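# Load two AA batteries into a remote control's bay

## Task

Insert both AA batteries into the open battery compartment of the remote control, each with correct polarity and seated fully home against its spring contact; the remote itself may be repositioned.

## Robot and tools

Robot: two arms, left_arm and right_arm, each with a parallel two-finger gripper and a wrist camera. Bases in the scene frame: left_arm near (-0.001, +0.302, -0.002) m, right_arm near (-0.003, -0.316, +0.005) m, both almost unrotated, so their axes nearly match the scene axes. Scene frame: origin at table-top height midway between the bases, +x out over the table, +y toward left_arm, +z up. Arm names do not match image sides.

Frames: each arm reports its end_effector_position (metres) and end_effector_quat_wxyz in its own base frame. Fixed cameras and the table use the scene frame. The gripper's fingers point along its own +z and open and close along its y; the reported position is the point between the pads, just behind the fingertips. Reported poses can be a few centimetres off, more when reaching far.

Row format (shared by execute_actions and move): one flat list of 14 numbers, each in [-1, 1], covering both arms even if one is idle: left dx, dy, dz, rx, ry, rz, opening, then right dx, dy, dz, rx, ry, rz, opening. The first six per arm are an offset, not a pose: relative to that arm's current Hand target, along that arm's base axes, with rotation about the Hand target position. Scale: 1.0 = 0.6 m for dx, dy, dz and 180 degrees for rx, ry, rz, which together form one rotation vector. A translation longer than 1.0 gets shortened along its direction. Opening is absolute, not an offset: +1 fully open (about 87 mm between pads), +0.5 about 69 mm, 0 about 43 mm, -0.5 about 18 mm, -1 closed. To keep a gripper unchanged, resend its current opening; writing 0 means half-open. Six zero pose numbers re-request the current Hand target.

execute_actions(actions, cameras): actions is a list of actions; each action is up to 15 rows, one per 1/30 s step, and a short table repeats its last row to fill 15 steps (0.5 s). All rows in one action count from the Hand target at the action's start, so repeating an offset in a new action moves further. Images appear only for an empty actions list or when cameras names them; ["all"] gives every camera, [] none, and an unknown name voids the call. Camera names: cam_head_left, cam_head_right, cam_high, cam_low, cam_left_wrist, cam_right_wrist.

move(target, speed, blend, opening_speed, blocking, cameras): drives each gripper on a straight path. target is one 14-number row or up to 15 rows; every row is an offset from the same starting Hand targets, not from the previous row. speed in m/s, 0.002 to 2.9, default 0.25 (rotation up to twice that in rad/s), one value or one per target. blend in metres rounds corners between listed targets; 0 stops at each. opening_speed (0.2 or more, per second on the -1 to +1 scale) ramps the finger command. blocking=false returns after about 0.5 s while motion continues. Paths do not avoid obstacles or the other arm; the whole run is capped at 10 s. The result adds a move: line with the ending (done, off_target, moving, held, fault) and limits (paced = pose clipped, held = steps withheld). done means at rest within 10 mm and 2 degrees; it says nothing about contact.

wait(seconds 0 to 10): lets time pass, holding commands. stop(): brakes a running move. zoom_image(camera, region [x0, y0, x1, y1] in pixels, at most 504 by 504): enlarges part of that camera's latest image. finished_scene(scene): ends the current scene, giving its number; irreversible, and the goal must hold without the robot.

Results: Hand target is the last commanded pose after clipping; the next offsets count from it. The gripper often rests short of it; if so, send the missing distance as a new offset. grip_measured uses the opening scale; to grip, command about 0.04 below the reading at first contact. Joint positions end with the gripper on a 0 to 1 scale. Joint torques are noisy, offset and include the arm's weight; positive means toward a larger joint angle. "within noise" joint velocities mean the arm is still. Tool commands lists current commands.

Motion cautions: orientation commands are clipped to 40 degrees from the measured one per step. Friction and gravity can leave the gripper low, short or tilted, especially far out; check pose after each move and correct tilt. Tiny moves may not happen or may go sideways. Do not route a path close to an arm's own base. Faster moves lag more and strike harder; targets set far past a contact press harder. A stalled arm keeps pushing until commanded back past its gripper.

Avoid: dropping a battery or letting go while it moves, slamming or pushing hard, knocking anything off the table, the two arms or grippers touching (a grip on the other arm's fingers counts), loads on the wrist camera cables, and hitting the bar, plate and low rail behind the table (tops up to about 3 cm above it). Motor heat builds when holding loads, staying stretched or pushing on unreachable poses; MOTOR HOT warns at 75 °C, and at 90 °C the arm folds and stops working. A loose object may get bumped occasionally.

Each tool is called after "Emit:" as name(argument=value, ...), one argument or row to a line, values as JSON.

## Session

Emit:
execute_actions(
  actions=[],
)

Scene clock: 0.00 s.
left_arm: end_effector_position=(+0.3660, +0.0042, +0.0796) grip_measured=+0.974 end_effector_quat_wxyz=(+0.661, -0.039, +0.749, +0.031) | right_arm: end_effector_position=(+0.3589, -0.0635, +0.0706) grip_measured=+1.000 end_effector_quat_wxyz=(+0.631, +0.155, +0.756, -0.083)
Joint positions: left_arm=[-0.062 1.538 0.194 1.218 -0.16 -0.026 0.987] | right_arm=[-0.061 1.505 0.225 1.082 0.267 0.124 1]
Joint velocities: within noise
Joint torques (N m): no reading
Heat: left arm: 45 °C; right arm: 38 °C.
Hand target: left_arm +0.3661, +0.0045, +0.0792; +0.659, -0.040, +0.750, +0.032 | right_arm +0.3603, -0.0638, +0.0732; +0.633, +0.155, +0.754, -0.083
Tool commands: left_gripper/opening=+1.0 right_gripper/opening=+1.0
camera_calibration:
cam_left_wrist: T_world_to_cam=[[0.101764, -0.994806, 0.00215488, -0.0347241], [-0.831251, -0.0862225, -0.549169, 0.371115], [0.546503, 0.0540943, -0.835708, 0.0110657], [0, 0, 0, 1]] pos_world=[0.305976, -0.00314389, 0.213128]
cam_right_wrist: T_world_to_cam=[[-0.350908, -0.933133, -0.0782724, 0.0698604], [-0.800081, 0.342203, -0.492715, 0.366899], [0.486553, -0.110274, -0.866663, 0.0209292], [0, 0, 0, 1]] pos_world=[0.30788, -0.0580571, 0.204383]

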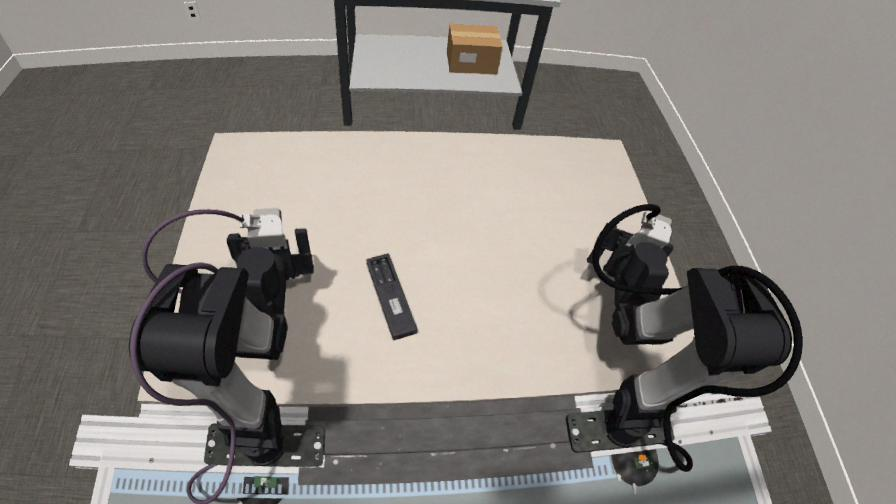

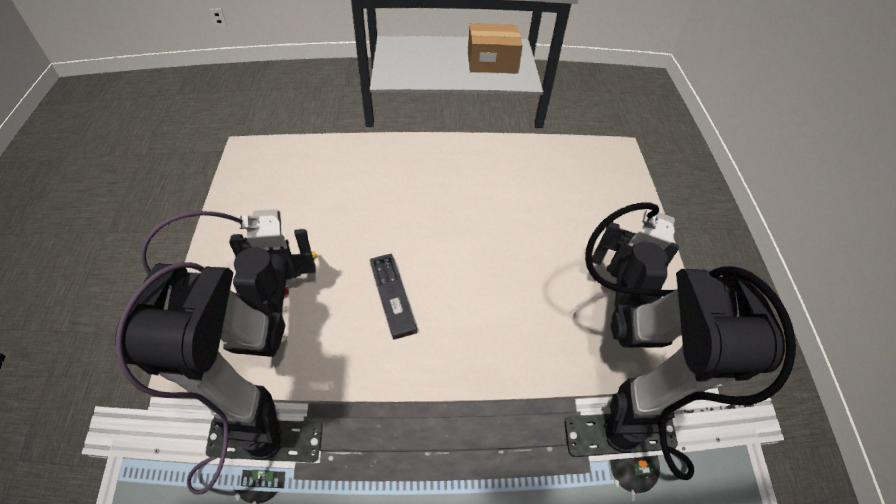

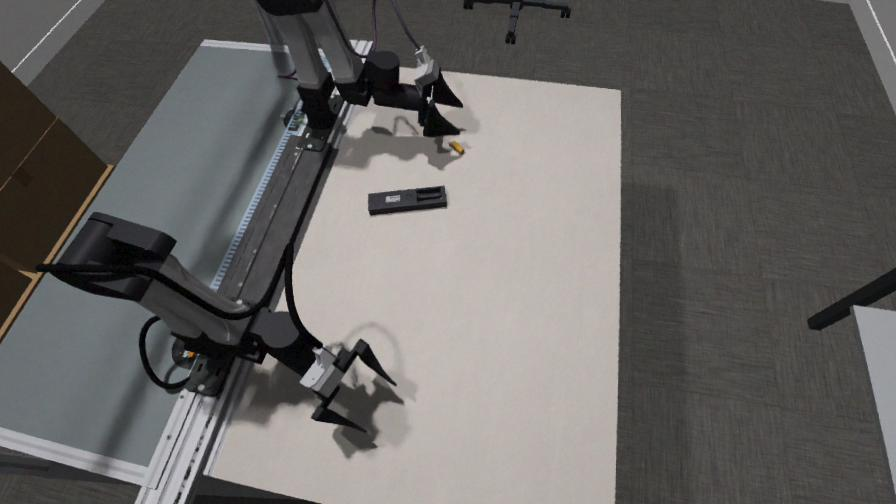

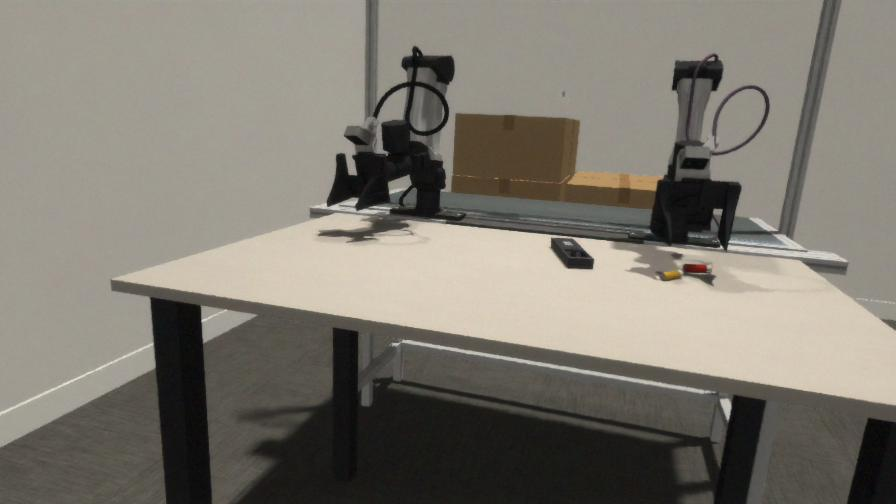

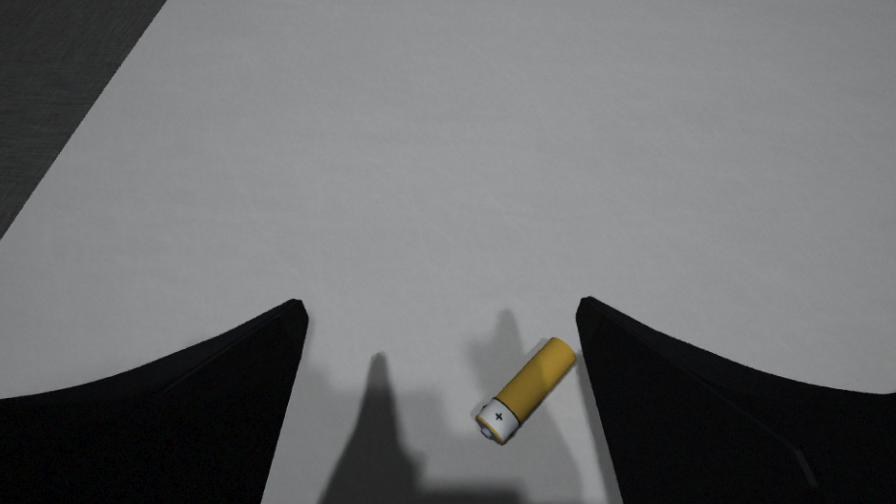

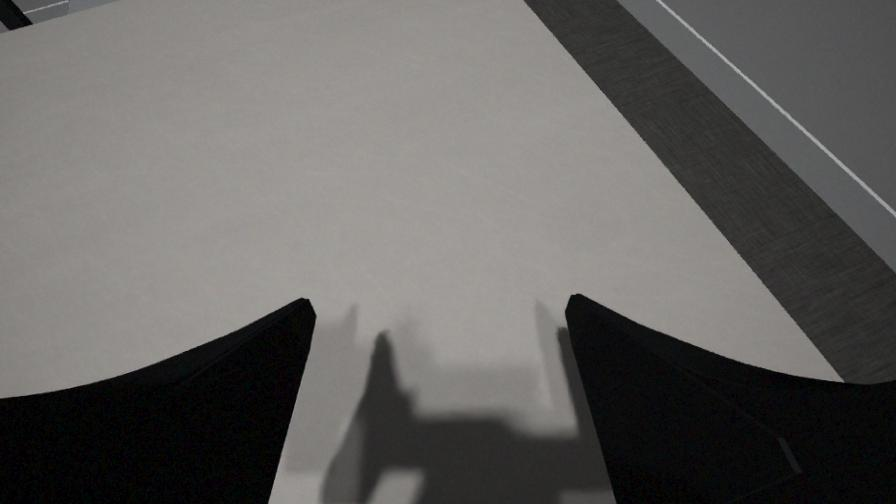

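Emit:
move(
  target=[-0.1363, -0.3597, 0.0847, -0.0938, 0.4499, 0.0542, 0.5, -0.3505, 0.5230, 0.1447, -0.0636, 0.1011, 0.4471, 0.6],
  speed=0.5,
  cameras=["cam_head_right", "cam_left_wrist", "cam_right_wrist", "cam_low"],
)

Scene clock: 40.23 s.
left_arm: end_effector_position=(+0.2859, -0.2078, +0.1306) grip_measured=+0.500 end_effector_quat_wxyz=(+0.009, -0.156, +0.988, -0.002) | right_arm: end_effector_position=(+0.1528, +0.2450, +0.1504) grip_measured=+0.600 end_effector_quat_wxyz=(+0.431, -0.434, +0.753, +0.243)
Joint positions: left_arm=[-0.543 1.976 1.834 -1.412 -0.008 -0.857 0.75] | right_arm=[0.998 0.837 0.613 -0.311 -0.032 -0.029 0.8]
Joint torques (N m): left_arm=[-0.36 -8.75 7.23 0.22 0.05 -0.12] | right_arm=[0.61 -1.14 11.44 2.1 -0.17 0.14]
Heat: left arm: 51 °C; right arm: 39 °C.
Hand target: left_arm +0.2844, -0.2113, +0.1301; +0.001, -0.156, +0.988, -0.001 | right_arm +0.1499, +0.2500, +0.1599; +0.431, -0.438, +0.747, +0.253
Off the commanded pose: left_arm 0.004 m, 1 deg | right_arm 0.011 m, 1 deg.
move: off_target (right_arm)
camera_calibration:
cam_left_wrist: T_world_to_cam=[[0.305322, -0.952237, 0.00486439, -0.287383], [-0.63145, -0.198637, 0.749542, 0.0641461], [-0.712775, -0.231923, -0.661939, 0.386783], [0, 0, 0, 1]] pos_world=[0.403939, -0.171211, 0.209344]
cam_right_wrist: T_world_to_cam=[[0.855057, -0.518512, 0.00490849, -0.00663738], [-0.509883, -0.842474, -0.173942, 0.333799], [0.0943263, 0.146228, -0.984744, 0.239283], [0, 0, 0, 1]] pos_world=[0.153303, 0.242786, 0.293727]
Images, in order (width x height): cam_head_right 896x504, cam_low 896x504, cam_left_wrist 896x504, cam_right_wrist 896x504.

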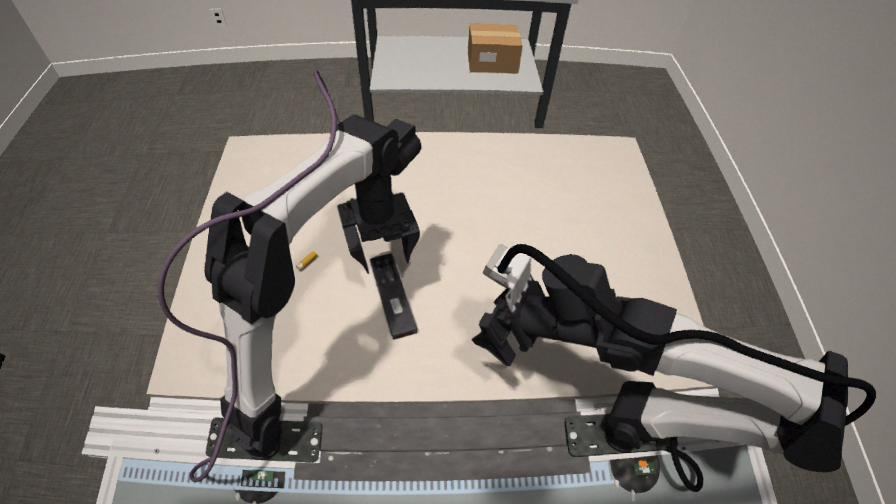

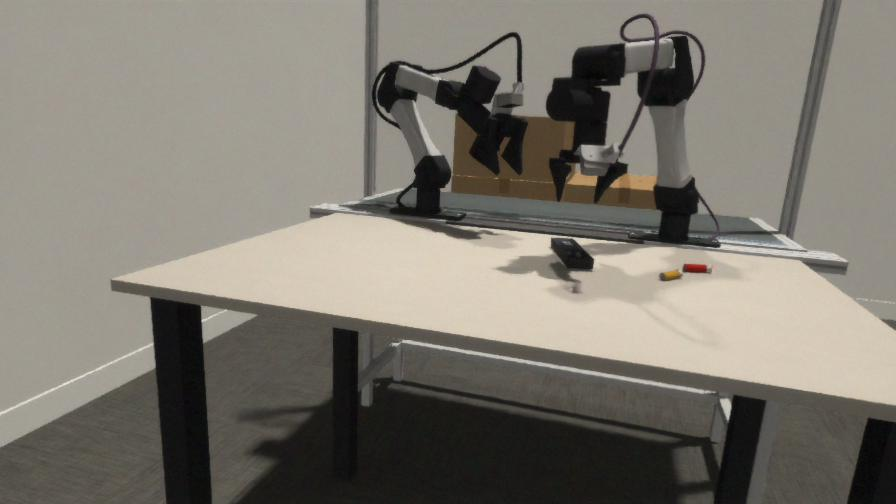

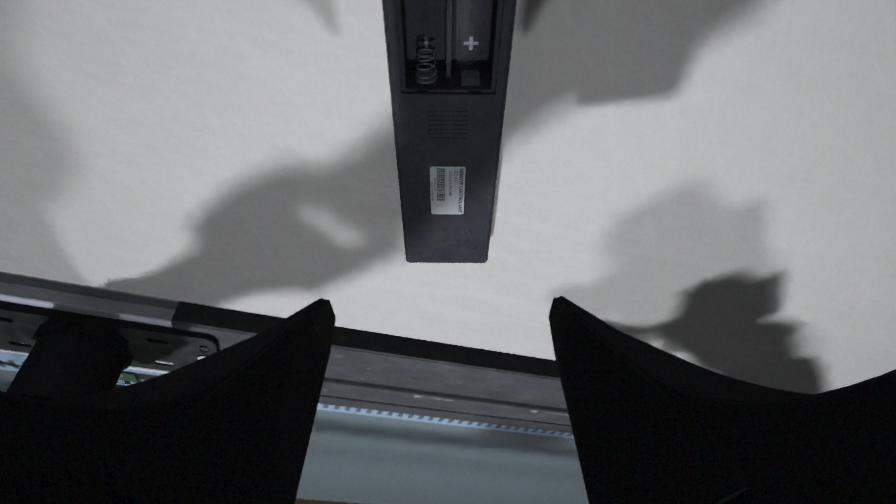

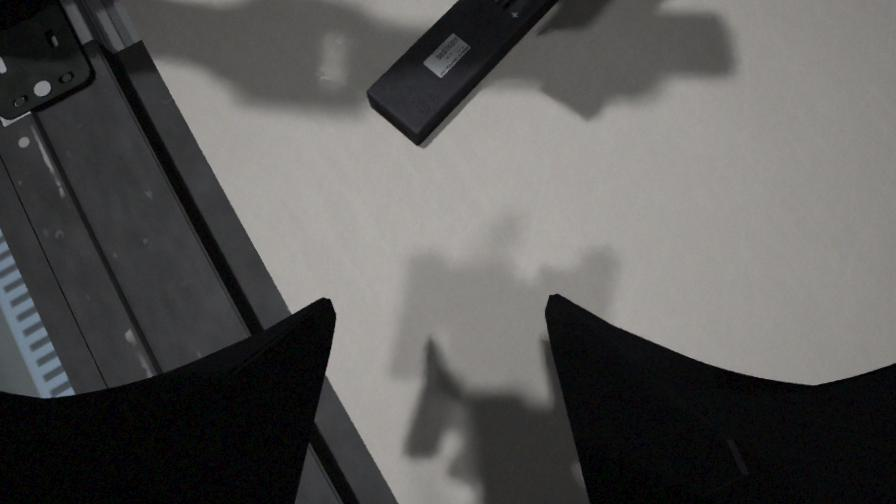

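Emit:
move(
  target=[
    [-0.0123, -0.0012, -0.1168, 0, 0, -0.005, 0.5, 0, 0, 0, 0, 0, 0, 0.6],
    [-0.0123, -0.0012, -0.1902, 0, 0, -0.005, 0.5, 0, 0, 0, 0, 0, 0, 0.6],
    [-0.0123, -0.0012, -0.1902, 0, 0, -0.005, 0.0, 0, 0, 0, 0, 0, 0, 0.6],
  ],
  speed=[0.3, 0.12, 0.12],
  blend=[0.02, 0, 0],
  opening_speed=1.0,
  cameras=["cam_head_right", "cam_low", "cam_left_wrist"],
)

Scene clock: 64.93 s.
left_arm: end_effector_position=(+0.2806, -0.2117, +0.0227) grip_measured=+0.064 end_effector_quat_wxyz=(+0.006, -0.151, +0.989, -0.007) | right_arm: end_effector_position=(+0.1528, +0.2450, +0.1504) grip_measured=+0.600 end_effector_quat_wxyz=(+0.431, -0.434, +0.753, +0.243)
Joint positions: left_arm=[-0.555 2.013 1.453 -0.991 0.003 -0.858 0.532] | right_arm=[0.998 0.837 0.613 -0.311 -0.032 -0.029 0.8]
Joint torques (N m): left_arm=[-0.42 -9.29 5.05 0.52 0 -0.09] | right_arm=[0.59 -1.14 11.44 2.1 -0.17 0.14]
Heat: left arm: 46 °C; right arm: 41 °C.
Hand target: left_arm +0.2770, -0.2120, +0.0159; +0.000, -0.149, +0.989, -0.001 | right_arm +0.1499, +0.2500, +0.1600; +0.431, -0.438, +0.747, +0.253
Off the commanded pose: left_arm 0.008 m, 1 deg | right_arm 0.011 m, 1 deg.
move: off_target (right_arm)
camera_calibration:
cam_left_wrist: T_world_to_cam=[[0.294293, -0.95561, 0.01418, -0.286783], [-0.631006, -0.183141, 0.75385, 0.143957], [-0.71779, -0.230801, -0.656893, 0.312216], [0, 0, 0, 1]] pos_world=[0.399342, -0.175629, 0.100636]
Images, in order (width x height): cam_head_right 896x504, cam_low 896x504, cam_left_wrist 896x504.

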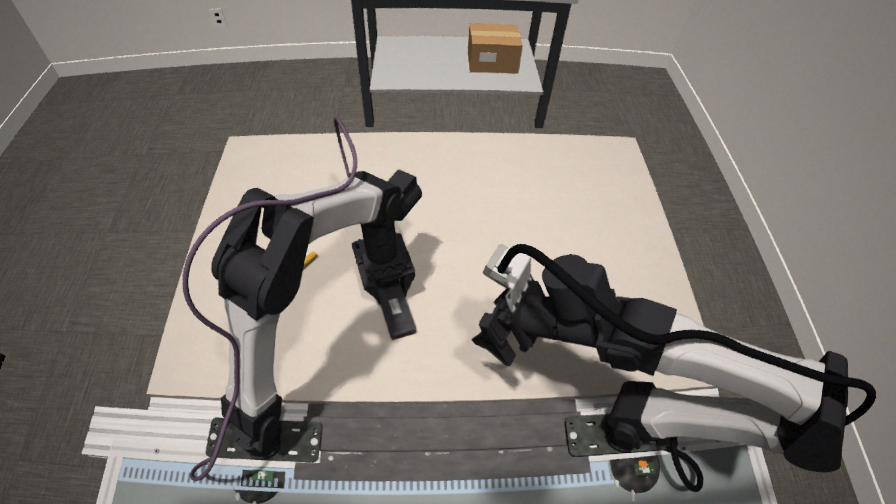

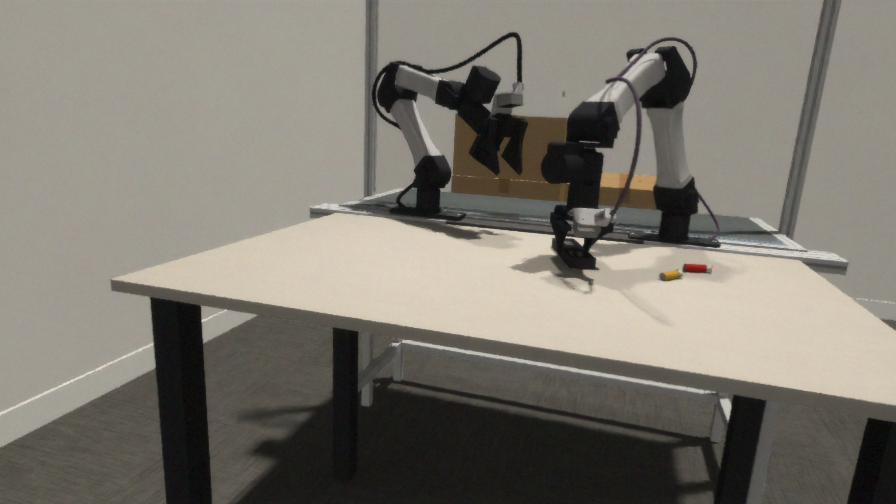

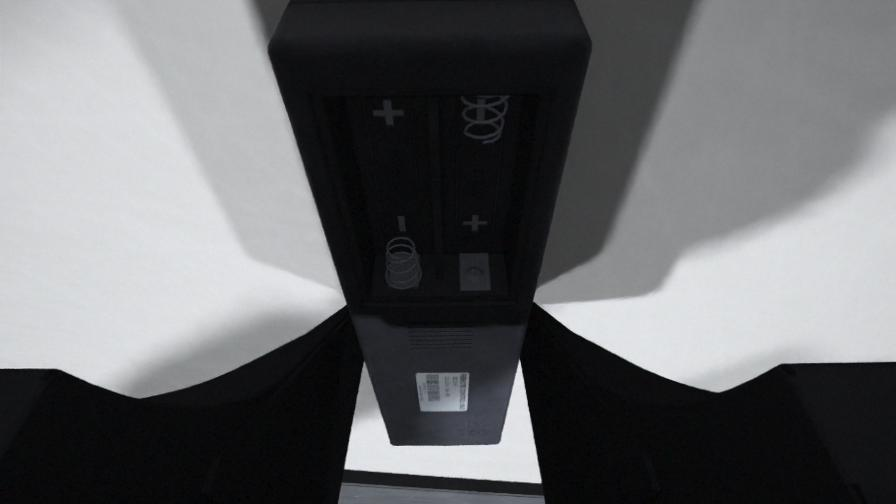

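Emit:
move(
  target=[
    [0, 0, 0.05, 0, 0, 0, 0.0, 0, 0, 0, 0, 0, 0, 0.6],
    [-0.0117, 0.0978, 0.05, 0, 0, 0.2847, 0.0, 0, 0, 0, 0, 0, 0, 0.6],
    [-0.0117, 0.0978, -0.0023, 0, 0, 0.2847, 0.0, 0, 0, 0, 0, 0, 0, 0.6],
    [-0.0117, 0.0978, -0.0023, 0, 0, 0.2847, 0.5, 0, 0, 0, 0, 0, 0, 0.6],
    [-0.0117, 0.0978, 0.13, 0, 0, 0.2847, 0.5, 0, 0, 0, 0, 0, 0, 0.6],
    [0.0283, 0.3647, 0.2068, 0, 0, 0.45, 0.5, 0, 0, 0, 0, 0, 0, 0.6],
  ],
  speed=[0.2, 0.4, 0.12, 0.12, 0.3, 0.45],
  blend=[0.01, 0.01, 0, 0, 0.03, 0],
  opening_speed=1.5,
  cameras=["cam_head_right", "cam_low", "cam_left_wrist", "cam_right_wrist"],
)

Scene clock: 89.47 s.
left_arm: end_effector_position=(+0.2939, +0.0059, +0.1345) grip_measured=+0.500 end_effector_quat_wxyz=(+0.002, +0.757, -0.654, -0.001) | right_arm: end_effector_position=(+0.1528, +0.2450, +0.1504) grip_measured=+0.600 end_effector_quat_wxyz=(+0.431, -0.434, +0.753, +0.243)
Joint positions: left_arm=[0.163 1.649 1.438 -1.363 0.001 -1.553 0.75] | right_arm=[0.998 0.837 0.613 -0.311 -0.032 -0.029 0.8]
Joint torques (N m): left_arm=[0.43 -7.6 6.94 0.19 -0.07 -0.03] | right_arm=[0.59 -1.16 11.44 2.1 -0.17 0.14]
Heat: left arm: 45 °C; right arm: 44 °C.
Hand target: left_arm +0.2939, +0.0068, +0.1400; -0.001, +0.755, -0.655, +0.000 | right_arm +0.1499, +0.2500, +0.1600; +0.431, -0.438, +0.747, +0.253
Off the commanded pose: left_arm 0.006 m, 0 deg | right_arm 0.011 m, 1 deg.
move: off_target (right_arm)
camera_calibration:
cam_left_wrist: T_world_to_cam=[[0.989949, 0.141273, -0.00659229, -0.292448], [0.0965296, -0.640881, 0.761547, -0.10417], [0.103361, -0.754529, -0.648076, 0.205896], [0, 0, 0, 1]] pos_world=[0.278283, 0.129909, 0.210839]
cam_right_wrist: T_world_to_cam=[[0.855057, -0.518512, 0.00490849, -0.00663738], [-0.509883, -0.842474, -0.173942, 0.333799], [0.0943263, 0.146228, -0.984744, 0.239283], [0, 0, 0, 1]] pos_world=[0.153303, 0.242786, 0.293727]
Images, in order (width x height): cam_head_right 896x504, cam_low 896x504, cam_left_wrist 896x504, cam_right_wrist 896x504.

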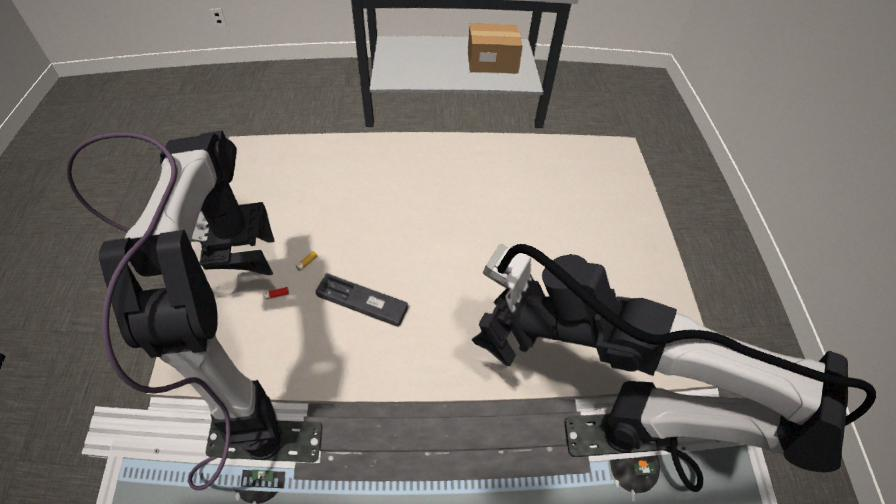

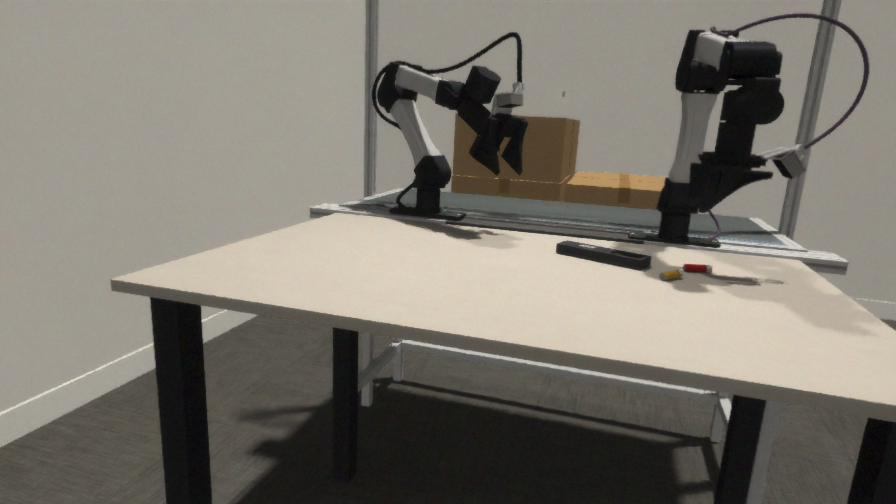

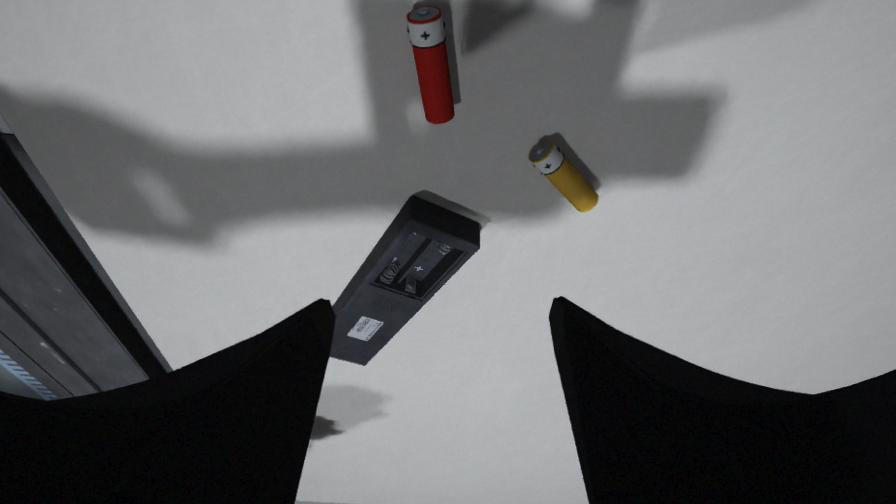

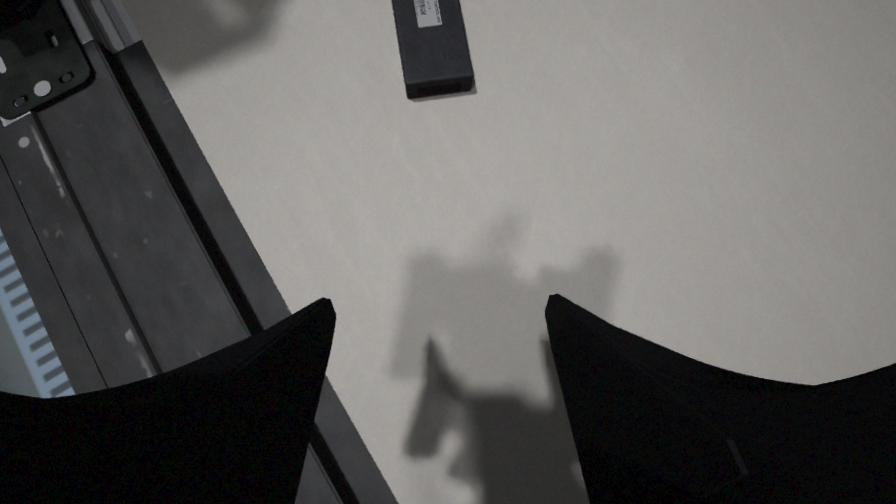

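Emit:
zoom_image(
  camera="cam_right_wrist",
  region=[380, 0, 500, 110],
)

Emit:
zoom_image(
  camera="cam_head_right",
  region=[250, 240, 420, 340],
)

Scaled by 4.200.

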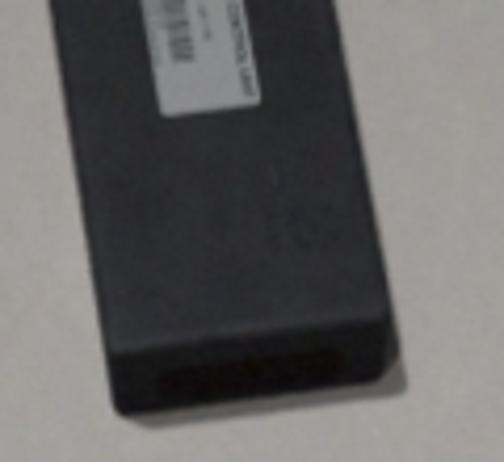

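Scaled by 2.965.

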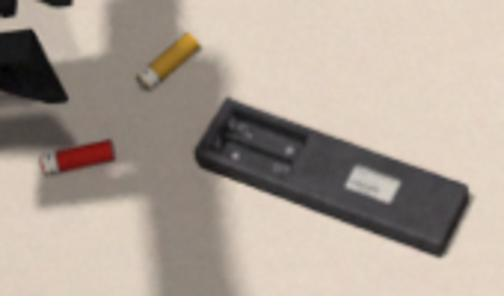

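Emit:
move(
  target=[-0.0197, 0.0475, -0.0667, 0, 0, 0.0306, -0.2, 0.1165, 0.1797, -0.1517, 0, 0, 0.042, 0.6],
  speed=0.3,
  cameras=["cam_left_wrist", "cam_right_wrist", "cam_low"],
)

Scene clock: 126.90 s.
left_arm: end_effector_position=(+0.2835, +0.0334, +0.0961) grip_measured=-0.200 end_effector_quat_wxyz=(+0.009, +0.786, -0.619, -0.006) | right_arm: end_effector_position=(+0.2134, +0.3494, +0.0601) grip_measured=+0.600 end_effector_quat_wxyz=(+0.402, -0.485, +0.727, +0.273)
Joint positions: left_arm=[0.264 1.642 1.277 -1.228 0.001 -1.543 0.4] | right_arm=[0.949 1.568 0.693 0.307 -0.199 -0.117 0.8]
Joint torques (N m): left_arm=[0.7 -9.83 4.57 0.4 -0.09 -0.05] | right_arm=[-0.81 -5.72 9.81 2.39 -0.25 0.01]
Heat: left arm: 44 °C; right arm: 46 °C.
Hand target: left_arm +0.2821, +0.0354, +0.1001; -0.001, +0.786, -0.618, +0.000 | right_arm +0.2198, +0.3578, +0.0689; +0.413, -0.486, +0.717, +0.281
Off the commanded pose: left_arm 0.005 m, 1 deg | right_arm 0.014 m, 2 deg.
move: off_target (right_arm)
camera_calibration:
cam_left_wrist: T_world_to_cam=[[0.972702, 0.230762, -0.024487, -0.282623], [0.167653, -0.62586, 0.761703, -0.0769747], [0.160446, -0.745015, -0.647464, 0.186319], [0, 0, 0, 1]] pos_world=[0.257919, 0.155854, 0.172346]
cam_right_wrist: T_world_to_cam=[[0.918455, -0.395372, -0.010984, -0.0595407], [-0.392263, -0.906972, -0.153398, 0.433104], [0.0506871, 0.145198, -0.988103, 0.139153], [0, 0, 0, 1]] pos_world=[0.217523, 0.349068, 0.203281]
Images, in order (width x height): cam_low 896x504, cam_left_wrist 896x504, cam_right_wrist 896x504.

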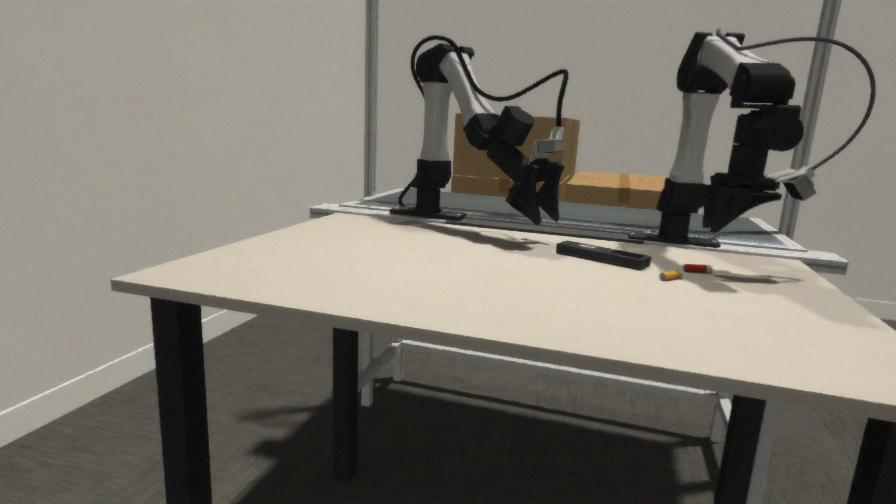

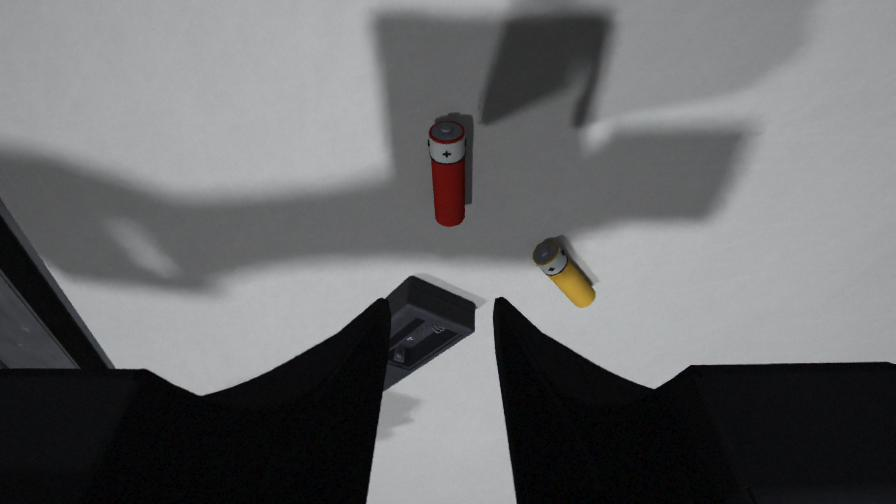

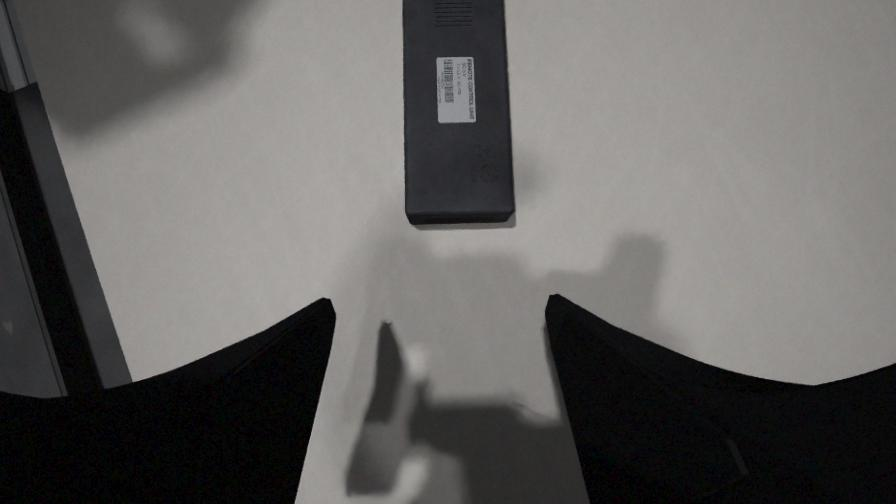

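Emit:
move(
  target=[
    [-0.003, -0.0022, -0.0835, 0, 0, 0.0111, -0.2, 0.0322, 0.0589, -0.0383, 0, 0, 0, 0.6],
    [-0.003, -0.0022, -0.125, 0, 0, 0.0111, -0.2, 0.0645, 0.1178, -0.0765, 0, 0, 0, 0.6],
    [-0.003, -0.0022, -0.1585, 0, 0, 0.0111, -0.2, 0.0645, 0.1178, -0.0765, 0, 0, 0, 0.6],
    [-0.003, -0.0022, -0.1585, 0, 0, 0.0111, -0.7, 0.0645, 0.1178, -0.0765, 0, 0, 0, 0.0],
  ],
  speed=[0.2, 0.12, 0.06, 0.06],
  blend=[0.01, 0.005, 0, 0],
  opening_speed=0.6,
  cameras=["cam_left_wrist", "cam_right_wrist", "cam_low"],
)

Scene clock: 165.00 s.
left_arm: end_effector_position=(+0.2825, +0.0325, +0.0142) grip_measured=-0.617 end_effector_quat_wxyz=(-0.005, +0.793, -0.610, +0.007) | right_arm: end_effector_position=(+0.2556, +0.4183, +0.0171) grip_measured=+0.086 end_effector_quat_wxyz=(+0.403, -0.488, +0.723, +0.276)
Joint positions: left_arm=[0.264 1.69 0.99 -0.855 0.005 -1.566 0.191] | right_arm=[0.961 1.959 0.957 0.44 -0.199 -0.117 0.543]
Joint torques (N m): left_arm=[0.7 -5.11 4.16 0.58 -0.07 -0.14] | right_arm=[0.66 -8.61 9.22 2.38 0.02 0.16]
Heat: left arm: 44 °C; right arm: 43 °C.
Hand target: left_arm +0.2803, +0.0340, +0.0049; -0.001, +0.797, -0.605, +0.000 | right_arm +0.2586, +0.4284, +0.0229; +0.413, -0.486, +0.717, +0.281
Off the commanded pose: left_arm 0.010 m, 1 deg | right_arm 0.012 m, 2 deg.
move: off_target (right_arm); target 4's new opening was sent with right_arm's hand 0.012 m and 2 deg from that target
camera_calibration:
cam_left_wrist: T_world_to_cam=[[0.967291, 0.253324, 0.0132238, -0.283176], [0.153811, -0.627168, 0.763546, -0.0111888], [0.201718, -0.736537, -0.645618, 0.120877], [0, 0, 0, 1]] pos_world=[0.251251, 0.153748, 0.0903282]
cam_right_wrist: T_world_to_cam=[[0.9231, -0.384441, -0.00960573, -0.0773161], [-0.38096, -0.910759, -0.159335, 0.504357], [0.0525064, 0.150742, -0.987178, 0.081822], [0, 0, 0, 1]] pos_world=[0.259214, 0.41729, 0.160392]
Images, in order (width x height): cam_low 896x504, cam_left_wrist 896x504, cam_right_wrist 896x504.

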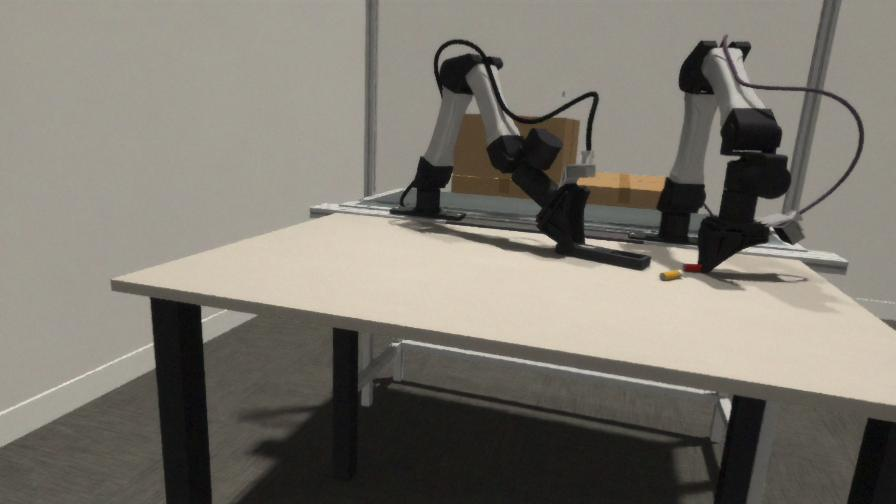

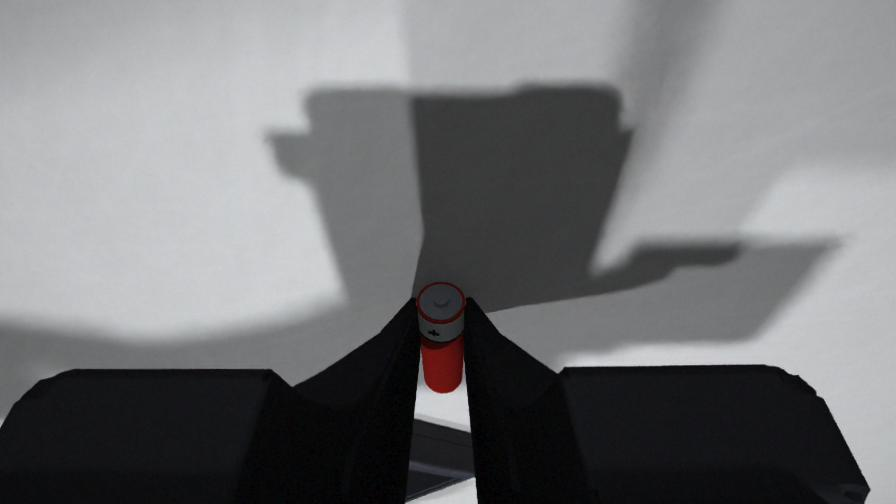

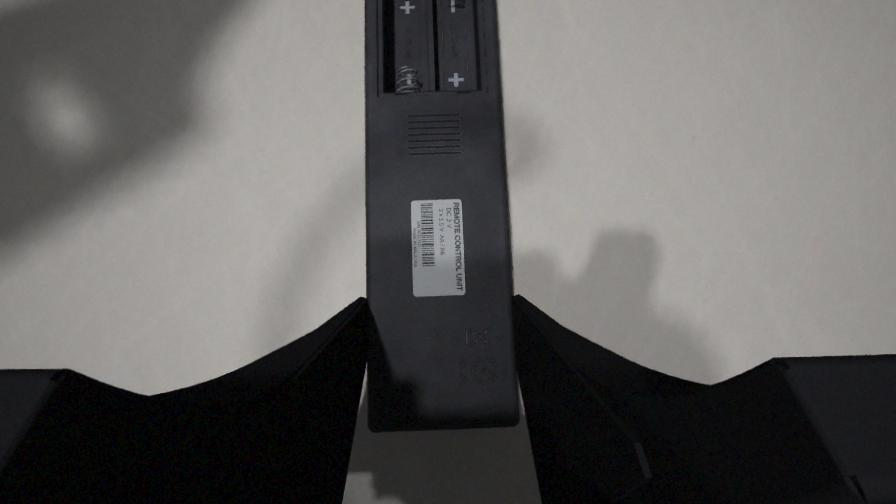

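Emit:
move(
  target=[
    [0, 0, 0.12, 0, 0, 0, -0.7, 0, 0, 0, 0, 0, 0, 0.0],
    [0.0203, -0.1967, 0.1335, 0.1129, -0.0057, -0.2034, -0.7, 0, 0, 0, 0, 0, 0, 0.0],
  ],
  speed=[0.2, 0.3],
  blend=[0.03, 0],
  cameras=["cam_left_wrist", "cam_right_wrist", "cam_head_right"],
)

Scene clock: 193.93 s.
left_arm: end_effector_position=(+0.2908, -0.0850, +0.0837) grip_measured=-0.617 end_effector_quat_wxyz=(+0.142, -0.559, +0.812, +0.089) | right_arm: end_effector_position=(+0.2556, +0.4183, +0.0171) grip_measured=+0.086 end_effector_quat_wxyz=(+0.403, -0.488, +0.723, +0.276)
Joint positions: left_arm=[-0.346 1.68 1.285 -1.154 -0.337 -1.55 0.191] | right_arm=[0.961 1.959 0.957 0.44 -0.199 -0.117 0.543]
Joint torques (N m): left_arm=[-0.08 -6.13 7.28 0.27 -0.32 -0.09] | right_arm=[0.68 -8.62 9.21 2.37 0.01 0.17]
Heat: left arm: 41 °C; right arm: 44 °C.
Hand target: left_arm +0.2925, -0.0839, +0.0850; +0.144, -0.555, +0.813, +0.098 | right_arm +0.2586, +0.4284, +0.0229; +0.413, -0.486, +0.717, +0.281
Off the commanded pose: left_arm 0.002 m, 1 deg | right_arm 0.012 m, 2 deg.
move: off_target (right_arm)
camera_calibration:
cam_left_wrist: T_world_to_cam=[[0.932735, -0.360402, 0.0108148, -0.304311], [-0.316552, -0.804152, 0.503124, 0.00442311], [-0.17263, -0.472705, -0.864147, 0.227071], [0, 0, 0, 1]] pos_world=[0.324441, 0.00122029, 0.197289]
cam_right_wrist: T_world_to_cam=[[0.9231, -0.384441, -0.00960573, -0.0773161], [-0.38096, -0.910759, -0.159335, 0.504357], [0.0525064, 0.150742, -0.987178, 0.081822], [0, 0, 0, 1]] pos_world=[0.259214, 0.41729, 0.160392]
Images, in order (width x height): cam_head_right 896x504, cam_left_wrist 896x504, cam_right_wrist 896x504.

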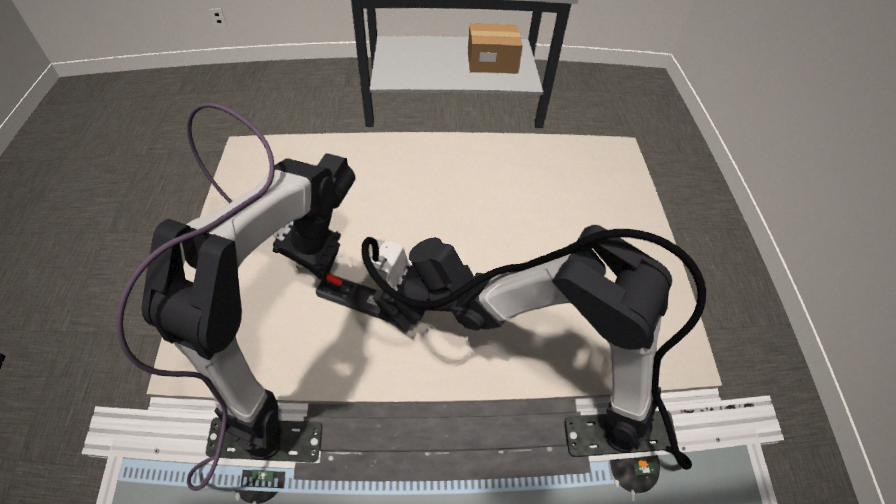

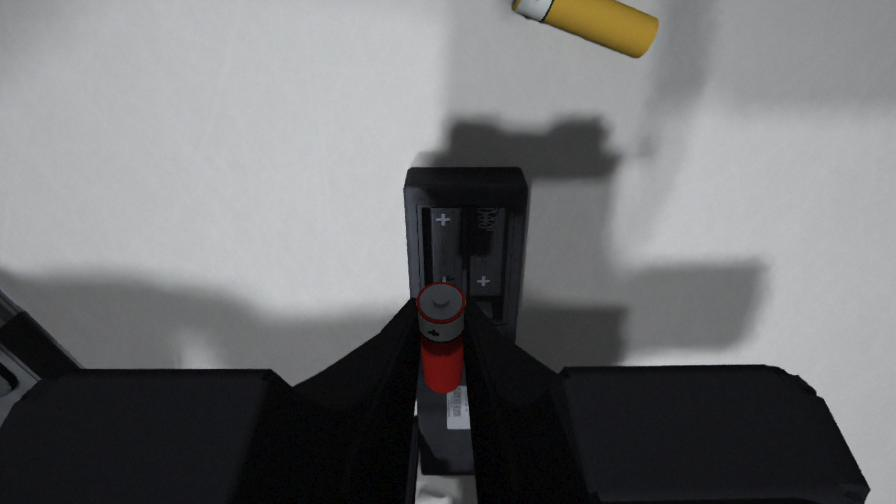

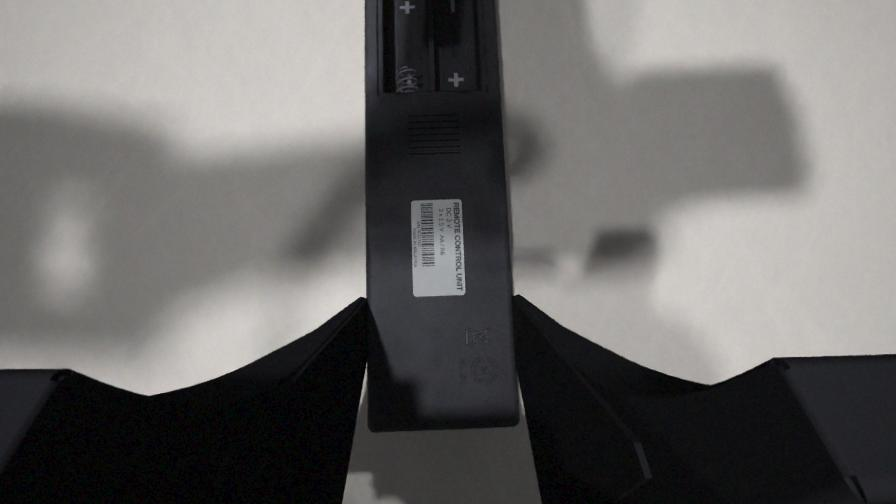

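Emit:
zoom_image(
  camera="cam_left_wrist",
  region=[380, 160, 560, 340],
)

Scaled by 2.800.

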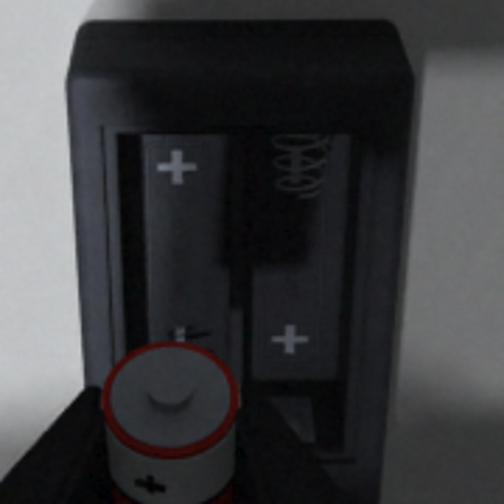

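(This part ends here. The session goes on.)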